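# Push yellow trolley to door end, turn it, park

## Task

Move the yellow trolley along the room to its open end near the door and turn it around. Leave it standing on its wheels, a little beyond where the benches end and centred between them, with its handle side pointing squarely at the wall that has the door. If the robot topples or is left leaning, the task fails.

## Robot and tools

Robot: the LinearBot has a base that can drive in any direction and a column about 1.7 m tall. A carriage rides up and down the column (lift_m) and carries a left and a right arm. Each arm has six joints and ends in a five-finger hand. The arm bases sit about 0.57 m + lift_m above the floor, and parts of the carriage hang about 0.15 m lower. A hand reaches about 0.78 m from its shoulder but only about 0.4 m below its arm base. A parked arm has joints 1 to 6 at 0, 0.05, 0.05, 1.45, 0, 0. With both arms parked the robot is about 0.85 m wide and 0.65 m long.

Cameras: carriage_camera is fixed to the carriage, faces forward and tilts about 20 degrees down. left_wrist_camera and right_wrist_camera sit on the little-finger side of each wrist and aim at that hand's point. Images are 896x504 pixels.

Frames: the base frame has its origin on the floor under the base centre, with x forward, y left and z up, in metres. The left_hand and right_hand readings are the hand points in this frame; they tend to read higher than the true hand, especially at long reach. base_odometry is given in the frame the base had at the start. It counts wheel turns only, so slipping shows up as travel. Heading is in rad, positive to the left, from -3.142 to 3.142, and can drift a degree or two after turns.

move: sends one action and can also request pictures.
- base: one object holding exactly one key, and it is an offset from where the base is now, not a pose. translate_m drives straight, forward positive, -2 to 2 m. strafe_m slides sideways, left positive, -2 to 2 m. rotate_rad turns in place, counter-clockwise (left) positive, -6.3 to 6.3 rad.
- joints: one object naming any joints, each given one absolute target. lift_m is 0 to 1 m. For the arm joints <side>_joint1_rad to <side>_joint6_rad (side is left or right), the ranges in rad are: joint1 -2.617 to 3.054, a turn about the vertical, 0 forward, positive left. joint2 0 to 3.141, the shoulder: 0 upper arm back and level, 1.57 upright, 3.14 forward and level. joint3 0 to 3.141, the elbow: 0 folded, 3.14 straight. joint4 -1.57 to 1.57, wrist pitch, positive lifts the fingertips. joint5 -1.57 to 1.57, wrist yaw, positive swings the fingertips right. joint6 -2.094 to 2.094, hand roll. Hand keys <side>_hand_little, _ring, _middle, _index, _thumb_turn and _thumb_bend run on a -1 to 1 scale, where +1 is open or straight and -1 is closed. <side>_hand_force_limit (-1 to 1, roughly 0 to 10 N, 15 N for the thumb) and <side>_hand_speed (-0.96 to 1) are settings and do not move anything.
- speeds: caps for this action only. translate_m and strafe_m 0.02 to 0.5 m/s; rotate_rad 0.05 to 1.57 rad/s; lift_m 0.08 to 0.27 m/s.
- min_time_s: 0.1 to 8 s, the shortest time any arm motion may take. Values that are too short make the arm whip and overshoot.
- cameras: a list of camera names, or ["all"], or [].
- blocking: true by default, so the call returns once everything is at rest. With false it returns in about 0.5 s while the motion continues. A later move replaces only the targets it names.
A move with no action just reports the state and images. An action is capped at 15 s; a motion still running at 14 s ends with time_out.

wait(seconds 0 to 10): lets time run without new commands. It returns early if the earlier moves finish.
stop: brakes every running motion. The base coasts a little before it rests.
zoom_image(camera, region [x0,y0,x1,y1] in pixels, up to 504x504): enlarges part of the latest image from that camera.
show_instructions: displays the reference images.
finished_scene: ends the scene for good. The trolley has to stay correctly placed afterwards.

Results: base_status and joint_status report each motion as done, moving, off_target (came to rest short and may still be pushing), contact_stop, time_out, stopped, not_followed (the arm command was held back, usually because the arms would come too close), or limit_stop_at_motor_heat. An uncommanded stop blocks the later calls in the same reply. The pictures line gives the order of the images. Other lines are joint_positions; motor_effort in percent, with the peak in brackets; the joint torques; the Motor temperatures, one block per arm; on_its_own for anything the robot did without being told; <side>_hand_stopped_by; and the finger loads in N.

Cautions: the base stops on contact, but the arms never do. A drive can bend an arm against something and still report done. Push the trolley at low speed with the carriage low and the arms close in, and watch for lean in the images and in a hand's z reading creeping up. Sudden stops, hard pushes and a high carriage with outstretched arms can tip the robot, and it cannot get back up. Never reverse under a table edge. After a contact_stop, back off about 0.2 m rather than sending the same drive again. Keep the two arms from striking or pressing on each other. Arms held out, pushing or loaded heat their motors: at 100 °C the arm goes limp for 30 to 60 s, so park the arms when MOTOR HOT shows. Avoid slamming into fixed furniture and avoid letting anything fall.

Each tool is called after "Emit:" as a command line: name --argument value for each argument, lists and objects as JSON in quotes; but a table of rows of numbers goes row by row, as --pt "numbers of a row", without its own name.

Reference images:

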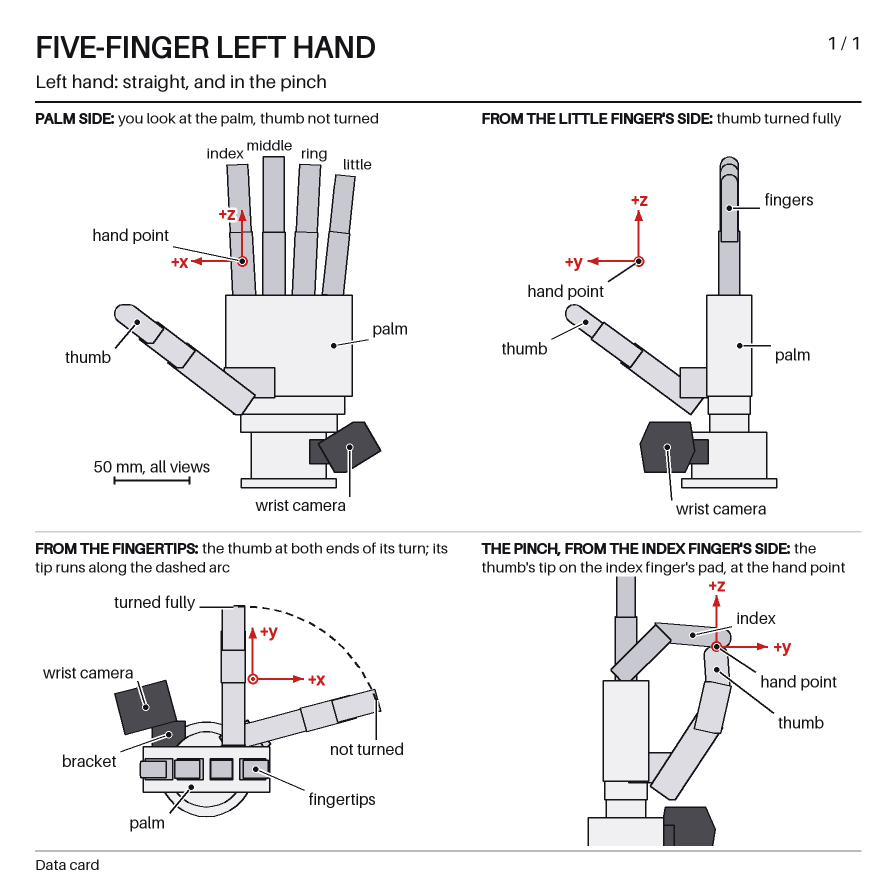

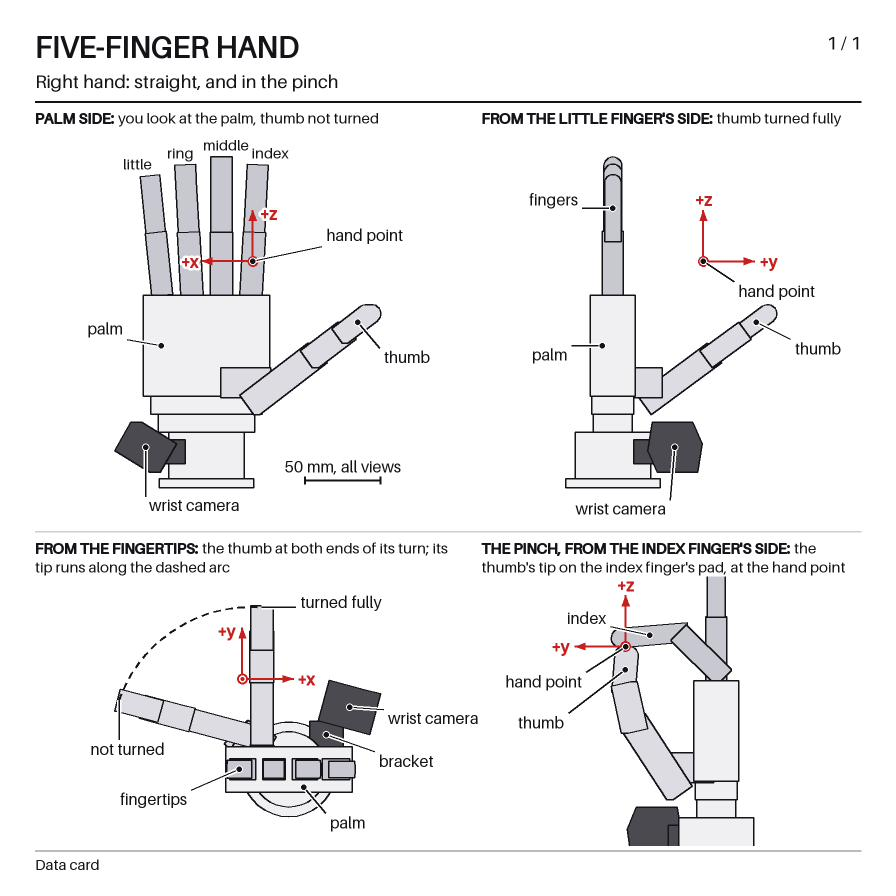

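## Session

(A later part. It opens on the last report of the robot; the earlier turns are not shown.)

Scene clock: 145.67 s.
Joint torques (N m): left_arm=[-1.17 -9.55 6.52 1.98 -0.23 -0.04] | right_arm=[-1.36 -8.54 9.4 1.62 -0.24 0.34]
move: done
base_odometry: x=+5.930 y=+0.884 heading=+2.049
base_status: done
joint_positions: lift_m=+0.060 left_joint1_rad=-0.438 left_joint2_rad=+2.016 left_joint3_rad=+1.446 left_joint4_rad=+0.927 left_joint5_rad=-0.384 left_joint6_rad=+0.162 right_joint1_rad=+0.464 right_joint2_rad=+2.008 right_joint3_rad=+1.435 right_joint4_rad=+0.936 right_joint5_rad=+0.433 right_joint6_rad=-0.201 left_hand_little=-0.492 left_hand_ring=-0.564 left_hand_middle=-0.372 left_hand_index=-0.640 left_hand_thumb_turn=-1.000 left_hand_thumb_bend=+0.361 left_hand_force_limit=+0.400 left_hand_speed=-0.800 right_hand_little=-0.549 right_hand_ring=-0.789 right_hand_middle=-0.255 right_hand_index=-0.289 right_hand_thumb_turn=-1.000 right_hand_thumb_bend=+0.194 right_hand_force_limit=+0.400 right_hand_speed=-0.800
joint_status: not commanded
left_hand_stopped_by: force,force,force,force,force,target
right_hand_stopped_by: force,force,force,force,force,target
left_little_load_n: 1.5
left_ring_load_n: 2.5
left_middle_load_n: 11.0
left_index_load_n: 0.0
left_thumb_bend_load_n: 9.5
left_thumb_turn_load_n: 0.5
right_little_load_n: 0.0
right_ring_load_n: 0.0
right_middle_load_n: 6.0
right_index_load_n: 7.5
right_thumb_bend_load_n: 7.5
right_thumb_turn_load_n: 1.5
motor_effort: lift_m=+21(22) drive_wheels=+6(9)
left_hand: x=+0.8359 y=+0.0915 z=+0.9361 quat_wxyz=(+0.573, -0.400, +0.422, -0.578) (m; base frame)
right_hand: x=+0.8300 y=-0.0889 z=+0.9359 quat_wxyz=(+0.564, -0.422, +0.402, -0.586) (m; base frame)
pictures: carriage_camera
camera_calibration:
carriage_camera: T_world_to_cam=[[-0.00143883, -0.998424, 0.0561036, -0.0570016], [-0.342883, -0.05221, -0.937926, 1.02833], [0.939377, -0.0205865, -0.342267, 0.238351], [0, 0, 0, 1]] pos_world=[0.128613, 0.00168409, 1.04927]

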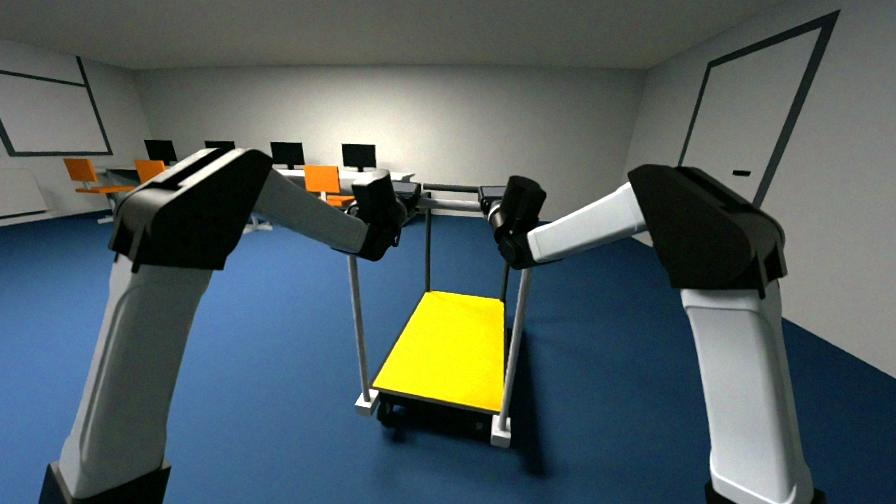

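Emit:
move --base '{"strafe_m": -0.35}' --speeds '{"strafe_m": 0.2}' --cameras '["carriage_camera"]'

Emit:
move --base '{"rotate_rad": 0.24}' --speeds '{"rotate_rad": 0.3}' --cameras '[]'

Emit:
move --base '{"strafe_m": -0.3}' --speeds '{"strafe_m": 0.2}' --cameras '["carriage_camera"]'

Emit:
move --base '{"rotate_rad": 0.24}' --speeds '{"rotate_rad": 0.3}' --cameras '["carriage_camera"]'

Scene clock: 149.17 s.
Joint torques (N m): left_arm=[3.14 -9.25 7.01 1.88 -0.03 -0.37] | right_arm=[0.92 -8.95 8.65 1.82 0.44 -0.15]
Motor temperatures (°C): left_arm=[26 45 36 34 28 28] | right_arm=[26 43 42 43 28 25]
move: done
base_odometry: x=+6.241 y=+1.045 heading=+2.050
base_status: done
joint_positions: lift_m=+0.060 left_joint1_rad=-0.493 left_joint2_rad=+2.013 left_joint3_rad=+1.439 left_joint4_rad=+0.934 left_joint5_rad=-0.403 left_joint6_rad=+0.195 right_joint1_rad=+0.436 right_joint2_rad=+2.013 right_joint3_rad=+1.443 right_joint4_rad=+0.918 right_joint5_rad=+0.370 right_joint6_rad=-0.153 left_hand_little=-0.492 left_hand_ring=-0.565 left_hand_middle=-0.372 left_hand_index=-0.640 left_hand_thumb_turn=-1.000 left_hand_thumb_bend=+0.361 left_hand_force_limit=+0.400 left_hand_speed=-0.800 right_hand_little=-0.549 right_hand_ring=-0.787 right_hand_middle=-0.255 right_hand_index=-0.289 right_hand_thumb_turn=-1.000 right_hand_thumb_bend=+0.194 right_hand_force_limit=+0.400 right_hand_speed=-0.800
joint_status: not commanded
left_hand_stopped_by: force,force,force,force,force,target
right_hand_stopped_by: force,force,force,force,force,target
left_little_load_n: 0.0
left_ring_load_n: 0.0
left_middle_load_n: 10.0
left_index_load_n: 0.0
left_thumb_bend_load_n: 10.0
left_thumb_turn_load_n: 1.5
right_little_load_n: 0.0
right_ring_load_n: 21.5
right_middle_load_n: 6.5
right_index_load_n: 8.0
right_thumb_bend_load_n: 7.5
right_thumb_turn_load_n: 0.5
motor_effort: lift_m=+21(22) drive_wheels=+3(11)
left_hand: x=+0.8232 y=+0.0652 z=+0.9354 quat_wxyz=(+0.570, -0.387, +0.434, -0.580) (m; base frame)
right_hand: x=+0.8354 y=-0.0902 z=+0.9347 quat_wxyz=(+0.580, -0.427, +0.399, -0.568) (m; base frame)
pictures: carriage_camera
camera_calibration:
carriage_camera: T_world_to_cam=[[-0.00143883, -0.998424, 0.0561036, -0.0570016], [-0.342883, -0.05221, -0.937926, 1.02833], [0.939377, -0.0205865, -0.342267, 0.238351], [0, 0, 0, 1]] pos_world=[0.128613, 0.00168409, 1.04927]

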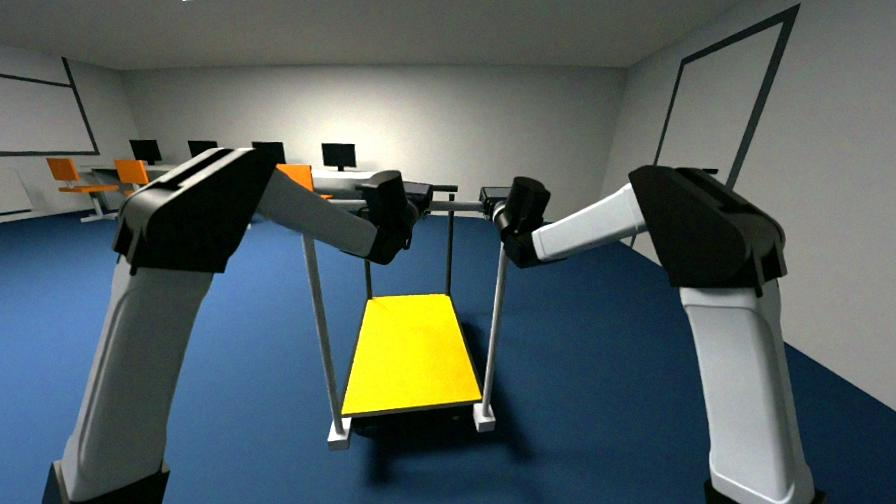

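Scene clock: 150.80 s.
Joint torques (N m): left_arm=[-0.94 -9.24 6.48 2.04 -0.11 0] | right_arm=[-1.43 -8.46 9.46 1.63 -0.14 0.37]
move: done
base_odometry: x=+6.241 y=+1.045 heading=+2.290
base_status: done
joint_positions: lift_m=+0.060 left_joint1_rad=-0.441 left_joint2_rad=+2.013 left_joint3_rad=+1.446 left_joint4_rad=+0.920 left_joint5_rad=-0.395 left_joint6_rad=+0.159 right_joint1_rad=+0.464 right_joint2_rad=+2.008 right_joint3_rad=+1.434 right_joint4_rad=+0.936 right_joint5_rad=+0.424 right_joint6_rad=-0.203 left_hand_little=-0.492 left_hand_ring=-0.565 left_hand_middle=-0.372 left_hand_index=-0.640 left_hand_thumb_turn=-1.000 left_hand_thumb_bend=+0.361 left_hand_force_limit=+0.400 left_hand_speed=-0.800 right_hand_little=-0.549 right_hand_ring=-0.789 right_hand_middle=-0.255 right_hand_index=-0.289 right_hand_thumb_turn=-1.000 right_hand_thumb_bend=+0.194 right_hand_force_limit=+0.400 right_hand_speed=-0.800
joint_status: not commanded
left_hand_stopped_by: force,force,force,force,force,target
right_hand_stopped_by: force,force,force,force,force,target
left_little_load_n: 0.5
left_ring_load_n: 1.0
left_middle_load_n: 11.0
left_index_load_n: 0.0
left_thumb_bend_load_n: 10.0
left_thumb_turn_load_n: 1.0
right_little_load_n: 0.0
right_ring_load_n: 0.0
right_middle_load_n: 6.5
right_index_load_n: 8.0
right_thumb_bend_load_n: 7.5
right_thumb_turn_load_n: 2.5
motor_effort: lift_m=+21(22) drive_wheels=+5(11)
left_hand: x=+0.8352 y=+0.0918 z=+0.9359 quat_wxyz=(+0.573, -0.404, +0.421, -0.576) (m; base frame)
right_hand: x=+0.8296 y=-0.0873 z=+0.9358 quat_wxyz=(+0.565, -0.424, +0.398, -0.585) (m; base frame)
pictures: none
No camera images: "cameras" was empty.

Scene clock: 153.40 s.
Joint torques (N m): left_arm=[1.92 -9.24 6.6 1.96 0.02 -0.18] | right_arm=[0.42 -8.53 9.39 1.85 0.31 -0.15]
move: done
base_odometry: x=+6.467 y=+1.243 heading=+2.291
base_status: done
joint_positions: lift_m=+0.060 left_joint1_rad=-0.477 left_joint2_rad=+2.013 left_joint3_rad=+1.444 left_joint4_rad=+0.925 left_joint5_rad=-0.408 left_joint6_rad=+0.176 right_joint1_rad=+0.443 right_joint2_rad=+2.008 right_joint3_rad=+1.436 right_joint4_rad=+0.915 right_joint5_rad=+0.385 right_joint6_rad=-0.153 left_hand_little=-0.492 left_hand_ring=-0.565 left_hand_middle=-0.372 left_hand_index=-0.640 left_hand_thumb_turn=-1.000 left_hand_thumb_bend=+0.361 left_hand_force_limit=+0.400 left_hand_speed=-0.800 right_hand_little=-0.549 right_hand_ring=-0.787 right_hand_middle=-0.255 right_hand_index=-0.289 right_hand_thumb_turn=-1.000 right_hand_thumb_bend=+0.194 right_hand_force_limit=+0.400 right_hand_speed=-0.800
joint_status: not commanded
left_hand_stopped_by: force,force,force,force,force,target
right_hand_stopped_by: force,force,force,force,force,target
left_little_load_n: 0.0
left_ring_load_n: 0.0
left_middle_load_n: 10.5
left_index_load_n: 0.0
left_thumb_bend_load_n: 10.0
left_thumb_turn_load_n: 1.0
right_little_load_n: 0.0
right_ring_load_n: 16.5
right_middle_load_n: 6.5
right_index_load_n: 8.0
right_thumb_bend_load_n: 7.5
right_thumb_turn_load_n: 0.5
motor_effort: lift_m=+21(22) drive_wheels=-4(10)
left_hand: x=+0.8274 y=+0.0740 z=+0.9357 quat_wxyz=(+0.570, -0.397, +0.427, -0.579) (m; base frame)
right_hand: x=+0.8333 y=-0.0895 z=+0.9333 quat_wxyz=(+0.577, -0.426, +0.403, -0.568) (m; base frame)
pictures: carriage_camera
camera_calibration:
carriage_camera: T_world_to_cam=[[-0.00143883, -0.998424, 0.0561036, -0.0570016], [-0.342883, -0.05221, -0.937926, 1.02833], [0.939377, -0.0205865, -0.342267, 0.238351], [0, 0, 0, 1]] pos_world=[0.128613, 0.00168409, 1.04927]

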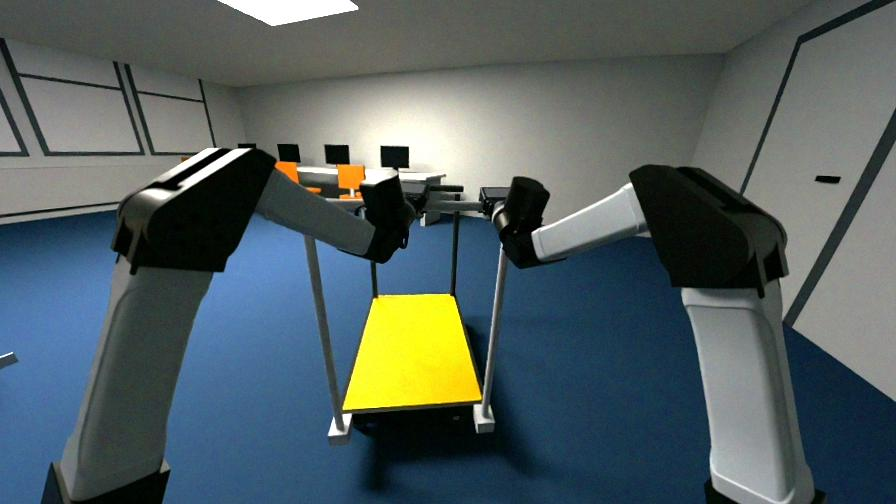

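Scene clock: 155.10 s.
Joint torques (N m): left_arm=[-0.62 -9.32 6.11 2.07 -0.04 0.01] | right_arm=[-1.09 -8.08 10.02 1.64 -0.09 0.34]
move: done
base_odometry: x=+6.467 y=+1.243 heading=+2.530
base_status: done
joint_positions: lift_m=+0.060 left_joint1_rad=-0.445 left_joint2_rad=+2.014 left_joint3_rad=+1.451 left_joint4_rad=+0.917 left_joint5_rad=-0.401 left_joint6_rad=+0.157 right_joint1_rad=+0.461 right_joint2_rad=+2.003 right_joint3_rad=+1.429 right_joint4_rad=+0.934 right_joint5_rad=+0.419 right_joint6_rad=-0.201 left_hand_little=-0.492 left_hand_ring=-0.565 left_hand_middle=-0.372 left_hand_index=-0.640 left_hand_thumb_turn=-1.000 left_hand_thumb_bend=+0.361 left_hand_force_limit=+0.400 left_hand_speed=-0.800 right_hand_little=-0.549 right_hand_ring=-0.789 right_hand_middle=-0.255 right_hand_index=-0.289 right_hand_thumb_turn=-1.000 right_hand_thumb_bend=+0.194 right_hand_force_limit=+0.400 right_hand_speed=-0.800
joint_status: not commanded
left_hand_stopped_by: force,force,force,force,force,target
right_hand_stopped_by: force,force,force,force,force,target
left_little_load_n: 0.0
left_ring_load_n: 1.0
left_middle_load_n: 11.5
left_index_load_n: 0.0
left_thumb_bend_load_n: 9.5
left_thumb_turn_load_n: 0.5
right_little_load_n: 0.0
right_ring_load_n: 0.0
right_middle_load_n: 6.5
right_index_load_n: 8.0
right_thumb_bend_load_n: 7.5
right_thumb_turn_load_n: 2.0
motor_effort: lift_m=+21(22) drive_wheels=+4(13)
left_hand: x=+0.8351 y=+0.0905 z=+0.9374 quat_wxyz=(+0.573, -0.405, +0.419, -0.576) (m; base frame)
right_hand: x=+0.8292 y=-0.0887 z=+0.9358 quat_wxyz=(+0.566, -0.425, +0.398, -0.584) (m; base frame)
pictures: carriage_camera
camera_calibration:
carriage_camera: T_world_to_cam=[[-0.00143883, -0.998424, 0.0561036, -0.0570072], [-0.342883, -0.05221, -0.937926, 1.02842], [0.939377, -0.0205865, -0.342267, 0.238385], [0, 0, 0, 1]] pos_world=[0.128613, 0.00168409, 1.04937]

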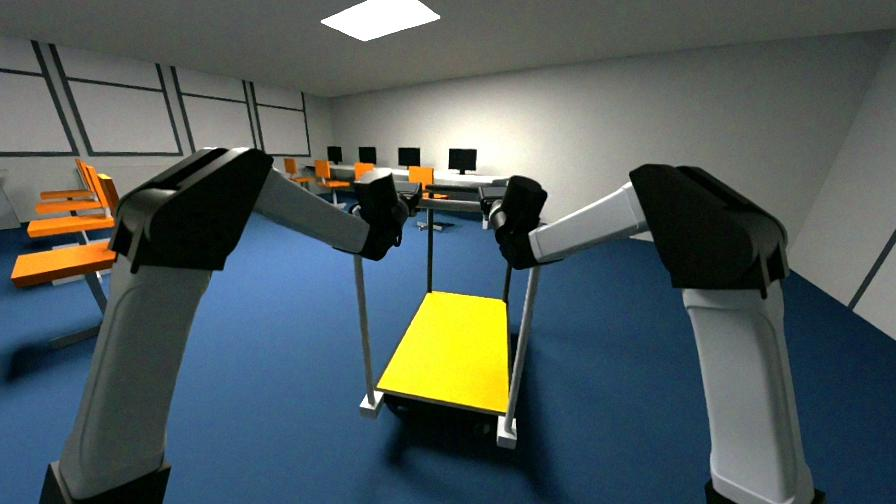

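Emit:
move --base '{"strafe_m": -0.33}' --speeds '{"strafe_m": 0.2}' --cameras '[]'

Emit:
move --base '{"rotate_rad": 0.24}' --speeds '{"rotate_rad": 0.3}' --cameras '["carriage_camera"]'

Emit:
move --base '{"strafe_m": -0.3}' --speeds '{"strafe_m": 0.2}' --cameras '[]'

Emit:
move --base '{"rotate_rad": 0.24}' --speeds '{"rotate_rad": 0.3}' --cameras '["carriage_camera"]'

Scene clock: 158.47 s.
Joint torques (N m): left_arm=[3.36 -9.31 6.89 1.9 -0.06 -0.32] | right_arm=[0.42 -8.75 8.95 1.88 0.44 -0.34]
move: done
base_odometry: x=+6.656 y=+1.514 heading=+2.531
base_status: done
joint_positions: lift_m=+0.060 left_joint1_rad=-0.493 left_joint2_rad=+2.014 left_joint3_rad=+1.441 left_joint4_rad=+0.933 left_joint5_rad=-0.400 left_joint6_rad=+0.192 right_joint1_rad=+0.441 right_joint2_rad=+2.010 right_joint3_rad=+1.440 right_joint4_rad=+0.912 right_joint5_rad=+0.370 right_joint6_rad=-0.136 left_hand_little=-0.492 left_hand_ring=-0.565 left_hand_middle=-0.372 left_hand_index=-0.640 left_hand_thumb_turn=-1.000 left_hand_thumb_bend=+0.361 left_hand_force_limit=+0.400 left_hand_speed=-0.800 right_hand_little=-0.549 right_hand_ring=-0.787 right_hand_middle=-0.255 right_hand_index=-0.289 right_hand_thumb_turn=-1.000 right_hand_thumb_bend=+0.194 right_hand_force_limit=+0.400 right_hand_speed=-0.800
joint_status: not commanded
left_hand_stopped_by: force,force,force,force,force,target
right_hand_stopped_by: force,force,force,force,force,target
left_little_load_n: 0.0
left_ring_load_n: 0.0
left_middle_load_n: 10.5
left_index_load_n: 0.0
left_thumb_bend_load_n: 10.0
left_thumb_turn_load_n: 1.5
right_little_load_n: 0.0
right_ring_load_n: 21.0
right_middle_load_n: 7.0
right_index_load_n: 8.0
right_thumb_bend_load_n: 7.0
right_thumb_turn_load_n: 0.5
motor_effort: lift_m=+21(22) drive_wheels=+4(10)
left_hand: x=+0.8232 y=+0.0642 z=+0.9355 quat_wxyz=(+0.569, -0.387, +0.434, -0.582) (m; base frame)
right_hand: x=+0.8335 y=-0.0858 z=+0.9336 quat_wxyz=(+0.585, -0.427, +0.402, -0.560) (m; base frame)
pictures: none
No camera images: "cameras" was empty.

Scene clock: 160.13 s.
Joint torques (N m): left_arm=[-0.81 -9.36 6.5 2.01 -0.19 -0.02] | right_arm=[-1.17 -8.64 9.32 1.63 -0.22 0.35]
move: done
base_odometry: x=+6.656 y=+1.514 heading=+2.771
base_status: done
joint_positions: lift_m=+0.060 left_joint1_rad=-0.443 left_joint2_rad=+2.014 left_joint3_rad=+1.445 left_joint4_rad=+0.923 left_joint5_rad=-0.388 left_joint6_rad=+0.160 right_joint1_rad=+0.462 right_joint2_rad=+2.009 right_joint3_rad=+1.435 right_joint4_rad=+0.935 right_joint5_rad=+0.432 right_joint6_rad=-0.201 left_hand_little=-0.492 left_hand_ring=-0.565 left_hand_middle=-0.372 left_hand_index=-0.640 left_hand_thumb_turn=-1.000 left_hand_thumb_bend=+0.361 left_hand_force_limit=+0.400 left_hand_speed=-0.800 right_hand_little=-0.549 right_hand_ring=-0.789 right_hand_middle=-0.255 right_hand_index=-0.289 right_hand_thumb_turn=-1.000 right_hand_thumb_bend=+0.194 right_hand_force_limit=+0.400 right_hand_speed=-0.800
joint_status: not commanded
left_hand_stopped_by: force,force,force,force,force,target
right_hand_stopped_by: force,force,force,force,force,target
left_little_load_n: 0.0
left_ring_load_n: 2.0
left_middle_load_n: 11.0
left_index_load_n: 0.0
left_thumb_bend_load_n: 10.0
left_thumb_turn_load_n: 1.0
right_little_load_n: 0.0
right_ring_load_n: 0.0
right_middle_load_n: 6.5
right_index_load_n: 7.5
right_thumb_bend_load_n: 7.5
right_thumb_turn_load_n: 2.0
motor_effort: lift_m=+21(22) drive_wheels=+5(10)
left_hand: x=+0.8347 y=+0.0895 z=+0.9361 quat_wxyz=(+0.571, -0.401, +0.423, -0.578) (m; base frame)
right_hand: x=+0.8307 y=-0.0901 z=+0.9352 quat_wxyz=(+0.563, -0.422, +0.402, -0.586) (m; base frame)
pictures: carriage_camera
camera_calibration:
carriage_camera: T_world_to_cam=[[-0.00143883, -0.998424, 0.0561036, -0.0570072], [-0.342883, -0.05221, -0.937926, 1.02842], [0.939377, -0.0205865, -0.342267, 0.238385], [0, 0, 0, 1]] pos_world=[0.128613, 0.00168409, 1.04937]

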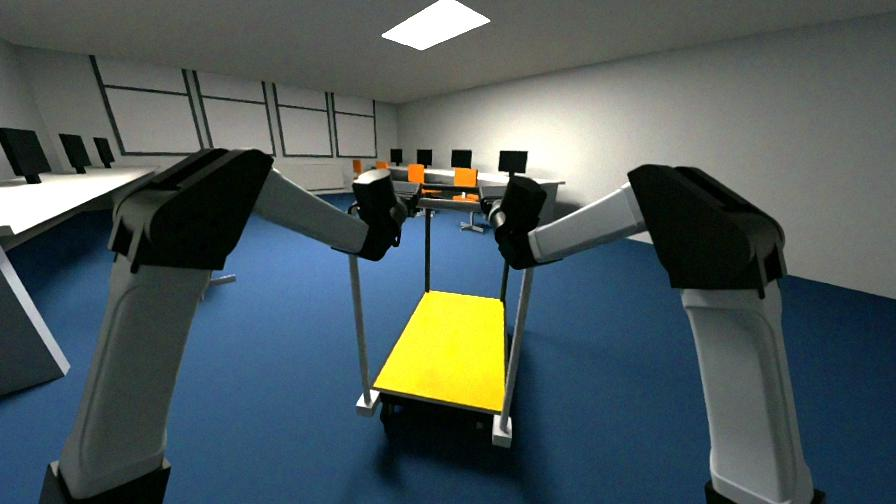

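Scene clock: 162.73 s.
Joint torques (N m): left_arm=[1.92 -9.36 6.58 1.97 0.06 -0.2] | right_arm=[0.58 -8.65 9.24 1.79 0.29 -0.07]
move: done
base_odometry: x=+6.764 y=+1.794 heading=+2.772
base_status: done
joint_positions: lift_m=+0.060 left_joint1_rad=-0.477 left_joint2_rad=+2.014 left_joint3_rad=+1.444 left_joint4_rad=+0.927 left_joint5_rad=-0.408 left_joint6_rad=+0.177 right_joint1_rad=+0.441 right_joint2_rad=+2.009 right_joint3_rad=+1.437 right_joint4_rad=+0.921 right_joint5_rad=+0.384 right_joint6_rad=-0.162 left_hand_little=-0.492 left_hand_ring=-0.565 left_hand_middle=-0.372 left_hand_index=-0.640 left_hand_thumb_turn=-1.000 left_hand_thumb_bend=+0.361 left_hand_force_limit=+0.400 left_hand_speed=-0.800 right_hand_little=-0.549 right_hand_ring=-0.787 right_hand_middle=-0.255 right_hand_index=-0.289 right_hand_thumb_turn=-1.000 right_hand_thumb_bend=+0.194 right_hand_force_limit=+0.400 right_hand_speed=-0.800
joint_status: not commanded
left_hand_stopped_by: force,force,force,force,force,target
right_hand_stopped_by: force,force,force,force,force,target
left_little_load_n: 0.0
left_ring_load_n: 0.0
left_middle_load_n: 11.0
left_index_load_n: 0.0
left_thumb_bend_load_n: 10.0
left_thumb_turn_load_n: 1.0
right_little_load_n: 0.0
right_ring_load_n: 17.0
right_middle_load_n: 7.0
right_index_load_n: 8.0
right_thumb_bend_load_n: 7.5
right_thumb_turn_load_n: 0.5
motor_effort: lift_m=+21(22) drive_wheels=-5(10)
left_hand: x=+0.8276 y=+0.0744 z=+0.9357 quat_wxyz=(+0.571, -0.396, +0.427, -0.579) (m; base frame)
right_hand: x=+0.8340 y=-0.0908 z=+0.9343 quat_wxyz=(+0.576, -0.426, +0.400, -0.571) (m; base frame)
pictures: none
No camera images: "cameras" was empty.

Scene clock: 164.40 s.
Joint torques (N m): left_arm=[-0.57 -9.33 6.23 2.02 -0.03 0] | right_arm=[-1.47 -7.95 10.33 1.64 -0.08 0.38]
move: done
base_odometry: x=+6.764 y=+1.794 heading=+3.011
base_status: done
joint_positions: lift_m=+0.060 left_joint1_rad=-0.445 left_joint2_rad=+2.014 left_joint3_rad=+1.449 left_joint4_rad=+0.920 left_joint5_rad=-0.402 left_joint6_rad=+0.158 right_joint1_rad=+0.465 right_joint2_rad=+2.001 right_joint3_rad=+1.425 right_joint4_rad=+0.936 right_joint5_rad=+0.418 right_joint6_rad=-0.204 left_hand_little=-0.492 left_hand_ring=-0.565 left_hand_middle=-0.372 left_hand_index=-0.640 left_hand_thumb_turn=-1.000 left_hand_thumb_bend=+0.361 left_hand_force_limit=+0.400 left_hand_speed=-0.800 right_hand_little=-0.549 right_hand_ring=-0.789 right_hand_middle=-0.255 right_hand_index=-0.289 right_hand_thumb_turn=-1.000 right_hand_thumb_bend=+0.194 right_hand_force_limit=+0.400 right_hand_speed=-0.800
joint_status: not commanded
left_hand_stopped_by: force,force,force,force,force,target
right_hand_stopped_by: force,force,force,force,force,target
left_little_load_n: 0.0
left_ring_load_n: 0.0
left_middle_load_n: 11.0
left_index_load_n: 0.0
left_thumb_bend_load_n: 10.0
left_thumb_turn_load_n: 0.5
right_little_load_n: 0.0
right_ring_load_n: 0.0
right_middle_load_n: 6.5
right_index_load_n: 8.0
right_thumb_bend_load_n: 7.5
right_thumb_turn_load_n: 2.5
motor_effort: lift_m=+21(22) drive_wheels=+4(11)
left_hand: x=+0.8350 y=+0.0908 z=+0.9368 quat_wxyz=(+0.573, -0.406, +0.419, -0.576) (m; base frame)
right_hand: x=+0.8277 y=-0.0865 z=+0.9358 quat_wxyz=(+0.566, -0.427, +0.396, -0.584) (m; base frame)
pictures: carriage_camera
camera_calibration:
carriage_camera: T_world_to_cam=[[-0.00143883, -0.998424, 0.0561036, -0.0570072], [-0.342883, -0.05221, -0.937926, 1.02842], [0.939377, -0.0205865, -0.342267, 0.238385], [0, 0, 0, 1]] pos_world=[0.128613, 0.00168409, 1.04937]

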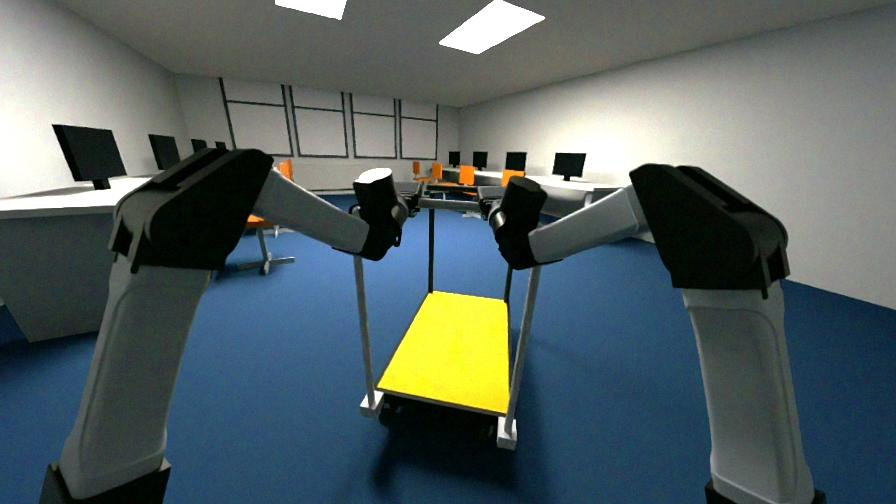

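Emit:
move --base '{"strafe_m": -0.33}' --speeds '{"strafe_m": 0.2}' --cameras '[]'

Emit:
move --base '{"rotate_rad": 0.24}' --speeds '{"rotate_rad": 0.3}' --cameras '["carriage_camera"]'

Emit:
move --base '{"strafe_m": -0.3}' --speeds '{"strafe_m": 0.2}' --cameras '["carriage_camera"]'

Emit:
move --base '{"rotate_rad": 0.24}' --speeds '{"rotate_rad": 0.3}' --cameras '["carriage_camera"]'

Scene clock: 167.47 s.
Joint torques (N m): left_arm=[1.36 -9.46 6.38 1.97 0.09 -0.15] | right_arm=[0.75 -8.77 9.09 1.85 0.25 -0.25]
move: done
base_odometry: x=+6.807 y=+2.121 heading=+3.012
base_status: done
joint_positions: lift_m=+0.060 left_joint1_rad=-0.471 left_joint2_rad=+2.014 left_joint3_rad=+1.444 left_joint4_rad=+0.926 left_joint5_rad=-0.408 left_joint6_rad=+0.173 right_joint1_rad=+0.439 right_joint2_rad=+2.011 right_joint3_rad=+1.438 right_joint4_rad=+0.915 right_joint5_rad=+0.388 right_joint6_rad=-0.145 left_hand_little=-0.492 left_hand_ring=-0.565 left_hand_middle=-0.372 left_hand_index=-0.640 left_hand_thumb_turn=-1.000 left_hand_thumb_bend=+0.361 left_hand_force_limit=+0.400 left_hand_speed=-0.800 right_hand_little=-0.549 right_hand_ring=-0.787 right_hand_middle=-0.255 right_hand_index=-0.289 right_hand_thumb_turn=-1.000 right_hand_thumb_bend=+0.194 right_hand_force_limit=+0.400 right_hand_speed=-0.800
joint_status: not commanded
left_hand_stopped_by: force,force,force,force,force,target
right_hand_stopped_by: force,force,force,force,force,target
left_little_load_n: 0.0
left_ring_load_n: 0.0
left_middle_load_n: 10.5
left_index_load_n: 0.0
left_thumb_bend_load_n: 10.0
left_thumb_turn_load_n: 1.0
right_little_load_n: 0.0
right_ring_load_n: 19.5
right_middle_load_n: 7.0
right_index_load_n: 8.0
right_thumb_bend_load_n: 7.5
right_thumb_turn_load_n: 0.5
motor_effort: lift_m=+21(22) drive_wheels=+3(10)
left_hand: x=+0.8289 y=+0.0773 z=+0.9356 quat_wxyz=(+0.571, -0.399, +0.425, -0.578) (m; base frame)
right_hand: x=+0.8348 y=-0.0915 z=+0.9326 quat_wxyz=(+0.578, -0.423, +0.407, -0.567) (m; base frame)
pictures: none
No camera images: "cameras" was empty.

Scene clock: 169.13 s.
Joint torques (N m): left_arm=[-0.57 -9.39 6.06 2.06 -0.07 0.01] | right_arm=[-0.87 -8.36 9.78 1.61 -0.15 0.31]
move: done
base_odometry: x=+6.807 y=+2.121 heading=-3.031
base_status: done
joint_positions: lift_m=+0.060 left_joint1_rad=-0.445 left_joint2_rad=+2.015 left_joint3_rad=+1.451 left_joint4_rad=+0.918 left_joint5_rad=-0.402 left_joint6_rad=+0.158 right_joint1_rad=+0.458 right_joint2_rad=+2.006 right_joint3_rad=+1.431 right_joint4_rad=+0.938 right_joint5_rad=+0.425 right_joint6_rad=-0.198 left_hand_little=-0.492 left_hand_ring=-0.565 left_hand_middle=-0.372 left_hand_index=-0.640 left_hand_thumb_turn=-1.000 left_hand_thumb_bend=+0.361 left_hand_force_limit=+0.400 left_hand_speed=-0.800 right_hand_little=-0.549 right_hand_ring=-0.789 right_hand_middle=-0.255 right_hand_index=-0.289 right_hand_thumb_turn=-1.000 right_hand_thumb_bend=+0.194 right_hand_force_limit=+0.400 right_hand_speed=-0.800
joint_status: not commanded
left_hand_stopped_by: force,force,force,force,force,target
right_hand_stopped_by: force,force,force,force,force,target
left_little_load_n: 0.0
left_ring_load_n: 0.5
left_middle_load_n: 11.0
left_index_load_n: 0.0
left_thumb_bend_load_n: 10.0
left_thumb_turn_load_n: 1.0
right_little_load_n: 0.0
right_ring_load_n: 0.0
right_middle_load_n: 6.0
right_index_load_n: 8.0
right_thumb_bend_load_n: 7.5
right_thumb_turn_load_n: 2.0
motor_effort: lift_m=+21(22) drive_wheels=+5(12)
left_hand: x=+0.8352 y=+0.0903 z=+0.9366 quat_wxyz=(+0.573, -0.405, +0.420, -0.576) (m; base frame)
right_hand: x=+0.8304 y=-0.0910 z=+0.9360 quat_wxyz=(+0.565, -0.421, +0.401, -0.585) (m; base frame)
pictures: carriage_camera
camera_calibration:
carriage_camera: T_world_to_cam=[[-0.00143883, -0.998424, 0.0561036, -0.0570072], [-0.342883, -0.05221, -0.937926, 1.02842], [0.939377, -0.0205865, -0.342267, 0.238385], [0, 0, 0, 1]] pos_world=[0.128613, 0.00168409, 1.04937]

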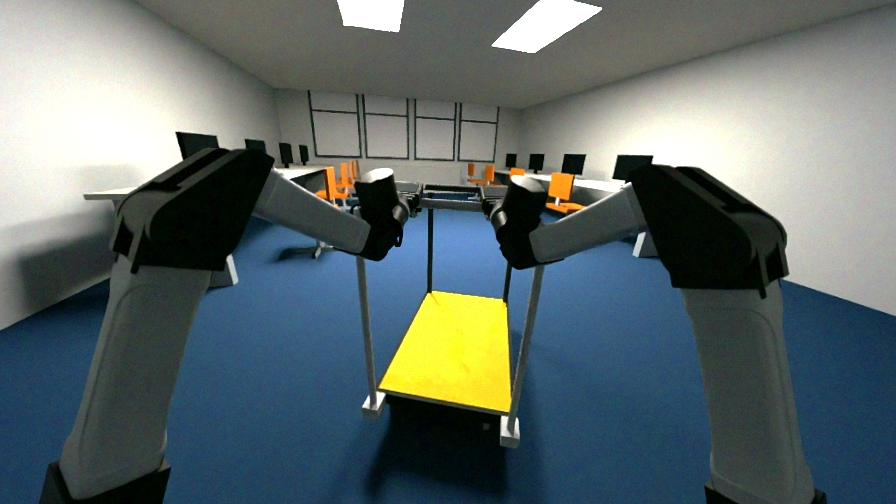

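Scene clock: 171.73 s.
Joint torques (N m): left_arm=[2.62 -9.33 6.64 1.89 0.04 -0.24] | right_arm=[0.35 -8.51 9.43 1.82 0.35 -0.17]
move: done
base_odometry: x=+6.774 y=+2.419 heading=-3.031
base_status: done
joint_positions: lift_m=+0.060 left_joint1_rad=-0.482 left_joint2_rad=+2.015 left_joint3_rad=+1.443 left_joint4_rad=+0.932 left_joint5_rad=-0.410 left_joint6_rad=+0.182 right_joint1_rad=+0.443 right_joint2_rad=+2.007 right_joint3_rad=+1.435 right_joint4_rad=+0.918 right_joint5_rad=+0.378 right_joint6_rad=-0.151 left_hand_little=-0.492 left_hand_ring=-0.565 left_hand_middle=-0.372 left_hand_index=-0.640 left_hand_thumb_turn=-1.000 left_hand_thumb_bend=+0.361 left_hand_force_limit=+0.400 left_hand_speed=-0.800 right_hand_little=-0.549 right_hand_ring=-0.787 right_hand_middle=-0.255 right_hand_index=-0.289 right_hand_thumb_turn=-1.000 right_hand_thumb_bend=+0.194 right_hand_force_limit=+0.400 right_hand_speed=-0.800
joint_status: not commanded
left_hand_stopped_by: force,force,force,force,force,target
right_hand_stopped_by: force,force,force,force,force,target
left_little_load_n: 0.0
left_ring_load_n: 0.0
left_middle_load_n: 11.0
left_index_load_n: 0.0
left_thumb_bend_load_n: 10.0
left_thumb_turn_load_n: 1.0
right_little_load_n: 0.0
right_ring_load_n: 19.0
right_middle_load_n: 6.5
right_index_load_n: 8.0
right_thumb_bend_load_n: 7.5
right_thumb_turn_load_n: 0.5
motor_effort: lift_m=+21(21) drive_wheels=-5(10)
left_hand: x=+0.8264 y=+0.0717 z=+0.9355 quat_wxyz=(+0.571, -0.395, +0.428, -0.579) (m; base frame)
right_hand: x=+0.8328 y=-0.0881 z=+0.9341 quat_wxyz=(+0.580, -0.427, +0.401, -0.566) (m; base frame)
pictures: carriage_camera
camera_calibration:
carriage_camera: T_world_to_cam=[[-0.00143883, -0.998424, 0.0561036, -0.0570072], [-0.342883, -0.05221, -0.937926, 1.02842], [0.939377, -0.0205865, -0.342267, 0.238385], [0, 0, 0, 1]] pos_world=[0.128613, 0.00168409, 1.04937]

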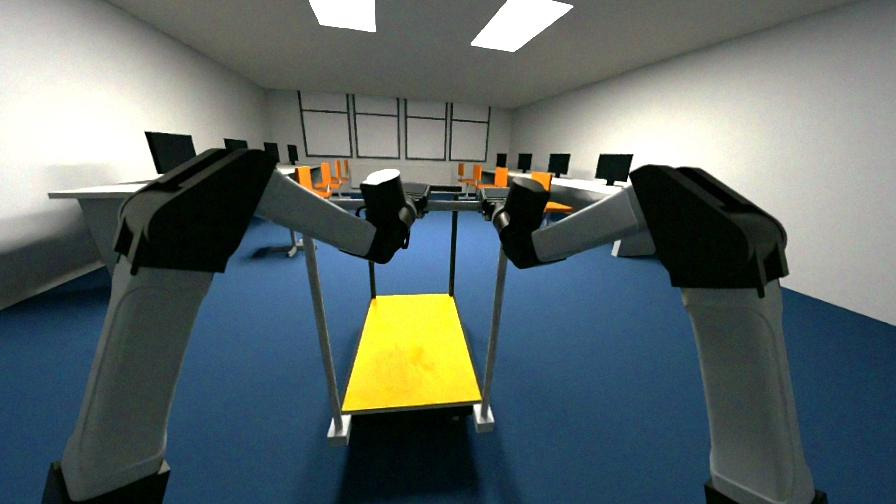

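Scene clock: 173.37 s.
Joint torques (N m): left_arm=[-0.34 -9.14 6.32 2.01 0.04 0] | right_arm=[-1.26 -7.79 10.5 1.65 -0.1 0.29]
move: done
base_odometry: x=+6.774 y=+2.420 heading=-2.791
base_status: done
joint_positions: lift_m=+0.060 left_joint1_rad=-0.449 left_joint2_rad=+2.015 left_joint3_rad=+1.447 left_joint4_rad=+0.924 left_joint5_rad=-0.403 left_joint6_rad=+0.158 right_joint1_rad=+0.463 right_joint2_rad=+1.999 right_joint3_rad=+1.424 right_joint4_rad=+0.934 right_joint5_rad=+0.421 right_joint6_rad=-0.196 left_hand_little=-0.492 left_hand_ring=-0.565 left_hand_middle=-0.372 left_hand_index=-0.640 left_hand_thumb_turn=-1.000 left_hand_thumb_bend=+0.361 left_hand_force_limit=+0.400 left_hand_speed=-0.800 right_hand_little=-0.549 right_hand_ring=-0.789 right_hand_middle=-0.255 right_hand_index=-0.289 right_hand_thumb_turn=-1.000 right_hand_thumb_bend=+0.194 right_hand_force_limit=+0.400 right_hand_speed=-0.800
joint_status: not commanded
left_hand_stopped_by: force,force,force,force,force,target
right_hand_stopped_by: force,force,force,force,force,target
left_little_load_n: 0.0
left_ring_load_n: 0.0
left_middle_load_n: 11.0
left_index_load_n: 0.0
left_thumb_bend_load_n: 9.5
left_thumb_turn_load_n: 1.0
right_little_load_n: 0.0
right_ring_load_n: 0.0
right_middle_load_n: 6.5
right_index_load_n: 8.0
right_thumb_bend_load_n: 8.0
right_thumb_turn_load_n: 2.0
motor_effort: lift_m=+21(21) drive_wheels=+4(11)
left_hand: x=+0.8340 y=+0.0882 z=+0.9366 quat_wxyz=(+0.572, -0.404, +0.419, -0.577) (m; base frame)
right_hand: x=+0.8279 y=-0.0880 z=+0.9359 quat_wxyz=(+0.567, -0.424, +0.399, -0.582) (m; base frame)
pictures: carriage_camera
camera_calibration:
carriage_camera: T_world_to_cam=[[-0.00143883, -0.998424, 0.0561036, -0.0570072], [-0.342883, -0.05221, -0.937926, 1.02842], [0.939377, -0.0205865, -0.342267, 0.238385], [0, 0, 0, 1]] pos_world=[0.128613, 0.00168409, 1.04937]

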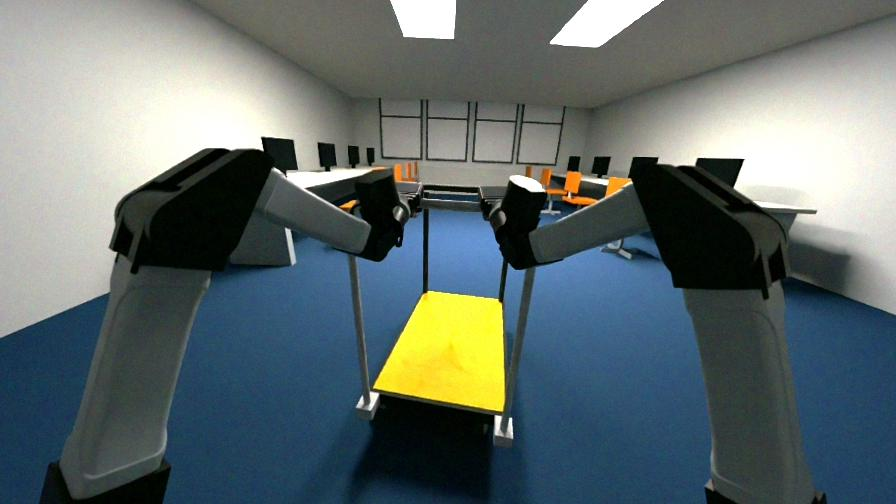

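Emit:
move --base '{"strafe_m": 0.15}' --speeds '{"strafe_m": 0.2}' --cameras '[]'

Emit:
move --base '{"rotate_rad": -0.3}' --speeds '{"rotate_rad": 0.3}' --cameras '["carriage_camera"]'

Emit:
move --base '{"strafe_m": 0.3}' --speeds '{"strafe_m": 0.2}' --cameras '["carriage_camera"]'

Emit:
move --base '{"rotate_rad": -0.22}' --speeds '{"rotate_rad": 0.3}' --cameras '["carriage_camera"]'

Scene clock: 177.60 s.
Joint torques (N m): left_arm=[-0.32 -9.46 6.27 2 0.02 0.03] | right_arm=[-0.58 -7.75 10.48 1.64 -0.19 0.12]
move: done
base_odometry: x=+6.825 y=+2.279 heading=-2.790
base_status: done
joint_positions: lift_m=+0.060 left_joint1_rad=-0.448 left_joint2_rad=+2.015 left_joint3_rad=+1.447 left_joint4_rad=+0.923 left_joint5_rad=-0.406 left_joint6_rad=+0.156 right_joint1_rad=+0.454 right_joint2_rad=+1.999 right_joint3_rad=+1.424 right_joint4_rad=+0.934 right_joint5_rad=+0.429 right_joint6_rad=-0.180 left_hand_little=-0.492 left_hand_ring=-0.565 left_hand_middle=-0.372 left_hand_index=-0.640 left_hand_thumb_turn=-1.000 left_hand_thumb_bend=+0.361 left_hand_force_limit=+0.400 left_hand_speed=-0.800 right_hand_little=-0.549 right_hand_ring=-0.789 right_hand_middle=-0.255 right_hand_index=-0.289 right_hand_thumb_turn=-1.000 right_hand_thumb_bend=+0.194 right_hand_force_limit=+0.400 right_hand_speed=-0.800
joint_status: not commanded
left_hand_stopped_by: force,force,force,force,force,target
right_hand_stopped_by: force,force,force,force,force,target
left_little_load_n: 0.0
left_ring_load_n: 0.0
left_middle_load_n: 11.0
left_index_load_n: 0.0
left_thumb_bend_load_n: 10.0
left_thumb_turn_load_n: 1.0
right_little_load_n: 0.0
right_ring_load_n: 0.0
right_middle_load_n: 7.0
right_index_load_n: 8.0
right_thumb_bend_load_n: 7.0
right_thumb_turn_load_n: 0.5
motor_effort: lift_m=+21(22) drive_wheels=-5(14)
left_hand: x=+0.8344 y=+0.0895 z=+0.9363 quat_wxyz=(+0.572, -0.406, +0.418, -0.576) (m; base frame)
right_hand: x=+0.8299 y=-0.0938 z=+0.9363 quat_wxyz=(+0.567, -0.417, +0.407, -0.582) (m; base frame)
pictures: none
No camera images: "cameras" was empty.

Scene clock: 179.50 s.
Joint torques (N m): left_arm=[2.71 -8.68 7.58 1.93 -0.42 -0.31] | right_arm=[-0.23 -9.58 7.31 1.79 0.12 -0.18]
move: done
base_odometry: x=+6.825 y=+2.279 heading=-3.090
base_status: done
joint_positions: lift_m=+0.060 left_joint1_rad=-0.488 left_joint2_rad=+2.006 left_joint3_rad=+1.432 left_joint4_rad=+0.932 left_joint5_rad=-0.366 left_joint6_rad=+0.195 right_joint1_rad=+0.450 right_joint2_rad=+2.020 right_joint3_rad=+1.456 right_joint4_rad=+0.921 right_joint5_rad=+0.400 right_joint6_rad=-0.150 left_hand_little=-0.492 left_hand_ring=-0.565 left_hand_middle=-0.372 left_hand_index=-0.640 left_hand_thumb_turn=-1.000 left_hand_thumb_bend=+0.361 left_hand_force_limit=+0.400 left_hand_speed=-0.800 right_hand_little=-0.549 right_hand_ring=-0.488 right_hand_middle=-0.255 right_hand_index=-0.289 right_hand_thumb_turn=-1.000 right_hand_thumb_bend=+0.194 right_hand_force_limit=+0.400 right_hand_speed=-0.800
joint_status: not commanded
left_hand_stopped_by: force,force,force,force,force,target
right_hand_stopped_by: force,force,force,force,force,target
left_little_load_n: 0.0
left_ring_load_n: 0.0
left_middle_load_n: 11.0
left_index_load_n: 0.0
left_thumb_bend_load_n: 10.0
left_thumb_turn_load_n: 2.5
right_little_load_n: 0.0
right_ring_load_n: 0.0
right_middle_load_n: 7.0
right_index_load_n: 8.0
right_thumb_bend_load_n: 7.0
right_thumb_turn_load_n: 1.0
motor_effort: lift_m=+21(21) drive_wheels=+3(12)
left_hand: x=+0.8215 y=+0.0621 z=+0.9360 quat_wxyz=(+0.565, -0.376, +0.442, -0.586) (m; base frame)
right_hand: x=+0.8350 y=-0.0862 z=+0.9371 quat_wxyz=(+0.581, -0.418, +0.405, -0.569) (m; base frame)
pictures: carriage_camera
camera_calibration:
carriage_camera: T_world_to_cam=[[-0.00143883, -0.998424, 0.0561036, -0.0570072], [-0.342883, -0.05221, -0.937926, 1.02842], [0.939377, -0.0205865, -0.342267, 0.238385], [0, 0, 0, 1]] pos_world=[0.128613, 0.00168409, 1.04937]

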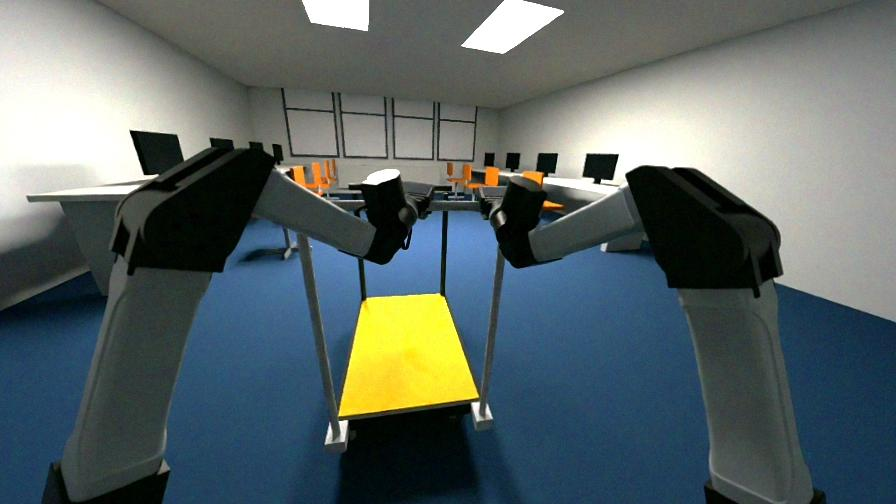

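Scene clock: 182.10 s.
Joint torques (N m): left_arm=[0.5 -8.68 7.6 1.94 0.02 -0.07] | right_arm=[-0.35 -9.58 7.3 1.77 -0.01 -0.16]
move: done
base_odometry: x=+6.841 y=+1.979 heading=-3.091
base_status: done
joint_positions: lift_m=+0.060 left_joint1_rad=-0.460 left_joint2_rad=+2.006 left_joint3_rad=+1.432 left_joint4_rad=+0.928 left_joint5_rad=-0.398 left_joint6_rad=+0.166 right_joint1_rad=+0.451 right_joint2_rad=+2.020 right_joint3_rad=+1.456 right_joint4_rad=+0.921 right_joint5_rad=+0.412 right_joint6_rad=-0.152 left_hand_little=-0.492 left_hand_ring=-0.565 left_hand_middle=-0.372 left_hand_index=-0.640 left_hand_thumb_turn=-1.000 left_hand_thumb_bend=+0.361 left_hand_force_limit=+0.400 left_hand_speed=-0.800 right_hand_little=-0.549 right_hand_ring=-0.488 right_hand_middle=-0.255 right_hand_index=-0.289 right_hand_thumb_turn=-1.000 right_hand_thumb_bend=+0.194 right_hand_force_limit=+0.400 right_hand_speed=-0.800
joint_status: not commanded
left_hand_stopped_by: force,force,force,force,force,target
right_hand_stopped_by: force,force,force,force,force,target
left_little_load_n: 0.0
left_ring_load_n: 0.0
left_middle_load_n: 11.5
left_index_load_n: 0.0
left_thumb_bend_load_n: 10.0
left_thumb_turn_load_n: 1.0
right_little_load_n: 0.0
right_ring_load_n: 0.0
right_middle_load_n: 7.0
right_index_load_n: 8.0
right_thumb_bend_load_n: 7.0
right_thumb_turn_load_n: 0.5
motor_effort: lift_m=+21(22) drive_wheels=-5(10)
left_hand: x=+0.8292 y=+0.0827 z=+0.9350 quat_wxyz=(+0.570, -0.400, +0.425, -0.578) (m; base frame)
right_hand: x=+0.8351 y=-0.0879 z=+0.9367 quat_wxyz=(+0.577, -0.416, +0.409, -0.571) (m; base frame)
pictures: carriage_camera
camera_calibration:
carriage_camera: T_world_to_cam=[[-0.00143883, -0.998424, 0.0561036, -0.0570072], [-0.342883, -0.05221, -0.937926, 1.02842], [0.939377, -0.0205865, -0.342267, 0.238385], [0, 0, 0, 1]] pos_world=[0.128613, 0.00168409, 1.04937]

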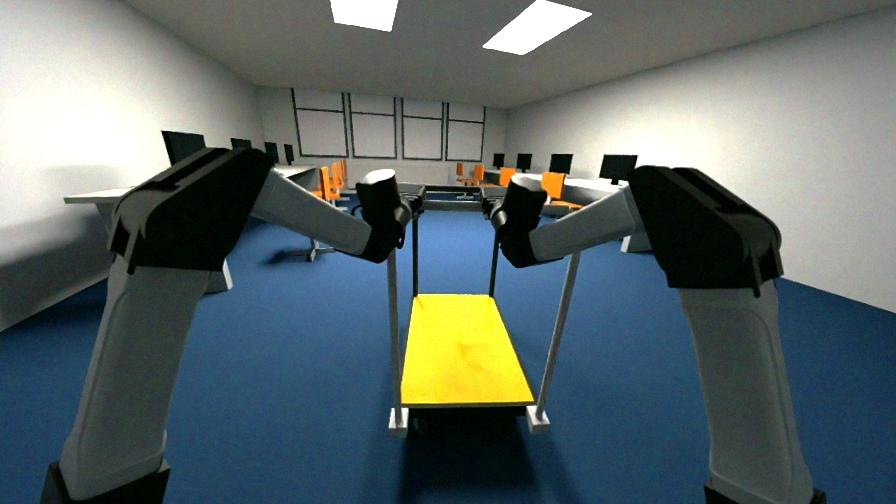

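Scene clock: 183.90 s.
Joint torques (N m): left_arm=[-0.13 -8.25 7.95 1.88 0.05 -0.17] | right_arm=[-0.46 -9.65 7.09 1.88 0.03 -0.17]
move: done
base_odometry: x=+6.841 y=+1.979 heading=+2.973
base_status: done
joint_positions: lift_m=+0.060 left_joint1_rad=-0.453 left_joint2_rad=+2.002 left_joint3_rad=+1.427 left_joint4_rad=+0.932 left_joint5_rad=-0.405 left_joint6_rad=+0.176 right_joint1_rad=+0.453 right_joint2_rad=+2.021 right_joint3_rad=+1.458 right_joint4_rad=+0.910 right_joint5_rad=+0.409 right_joint6_rad=-0.152 left_hand_little=-0.492 left_hand_ring=-0.565 left_hand_middle=-0.372 left_hand_index=-0.640 left_hand_thumb_turn=-1.000 left_hand_thumb_bend=+0.361 left_hand_force_limit=+0.400 left_hand_speed=-0.800 right_hand_little=-0.549 right_hand_ring=-0.488 right_hand_middle=-0.255 right_hand_index=-0.289 right_hand_thumb_turn=-1.000 right_hand_thumb_bend=+0.194 right_hand_force_limit=+0.400 right_hand_speed=-0.800
joint_status: not commanded
left_hand_stopped_by: force,force,force,force,force,target
right_hand_stopped_by: force,force,force,force,force,target
left_little_load_n: 0.0
left_ring_load_n: 0.0
left_middle_load_n: 11.0
left_index_load_n: 0.0
left_thumb_bend_load_n: 10.0
left_thumb_turn_load_n: 1.0
right_little_load_n: 0.0
right_ring_load_n: 0.0
right_middle_load_n: 7.0
right_index_load_n: 8.0
right_thumb_bend_load_n: 7.5
right_thumb_turn_load_n: 0.5
motor_effort: lift_m=+21(21) drive_wheels=-4(12)
left_hand: x=+0.8300 y=+0.0894 z=+0.9364 quat_wxyz=(+0.577, -0.401, +0.422, -0.573) (m; base frame)
right_hand: x=+0.8352 y=-0.0862 z=+0.9345 quat_wxyz=(+0.576, -0.421, +0.408, -0.569) (m; base frame)
pictures: carriage_camera
camera_calibration:
carriage_camera: T_world_to_cam=[[-0.00143883, -0.998424, 0.0561036, -0.0570072], [-0.342883, -0.05221, -0.937926, 1.02842], [0.939377, -0.0205865, -0.342267, 0.238385], [0, 0, 0, 1]] pos_world=[0.128613, 0.00168409, 1.04937]

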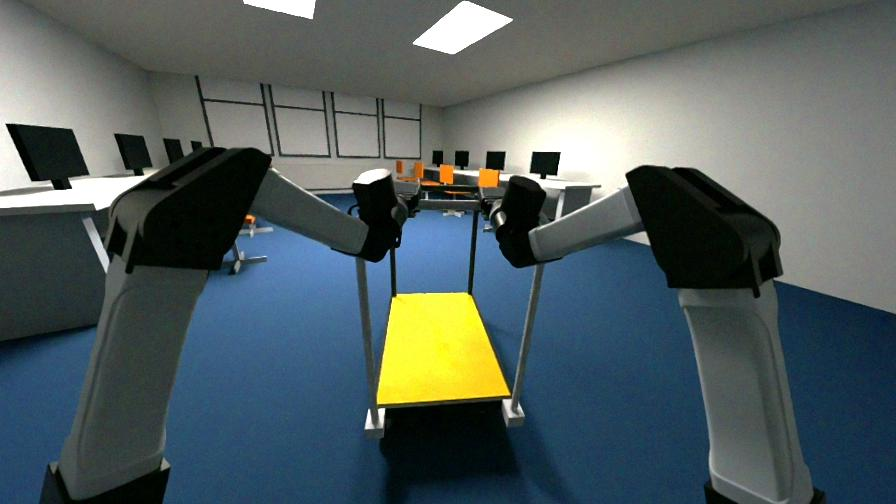

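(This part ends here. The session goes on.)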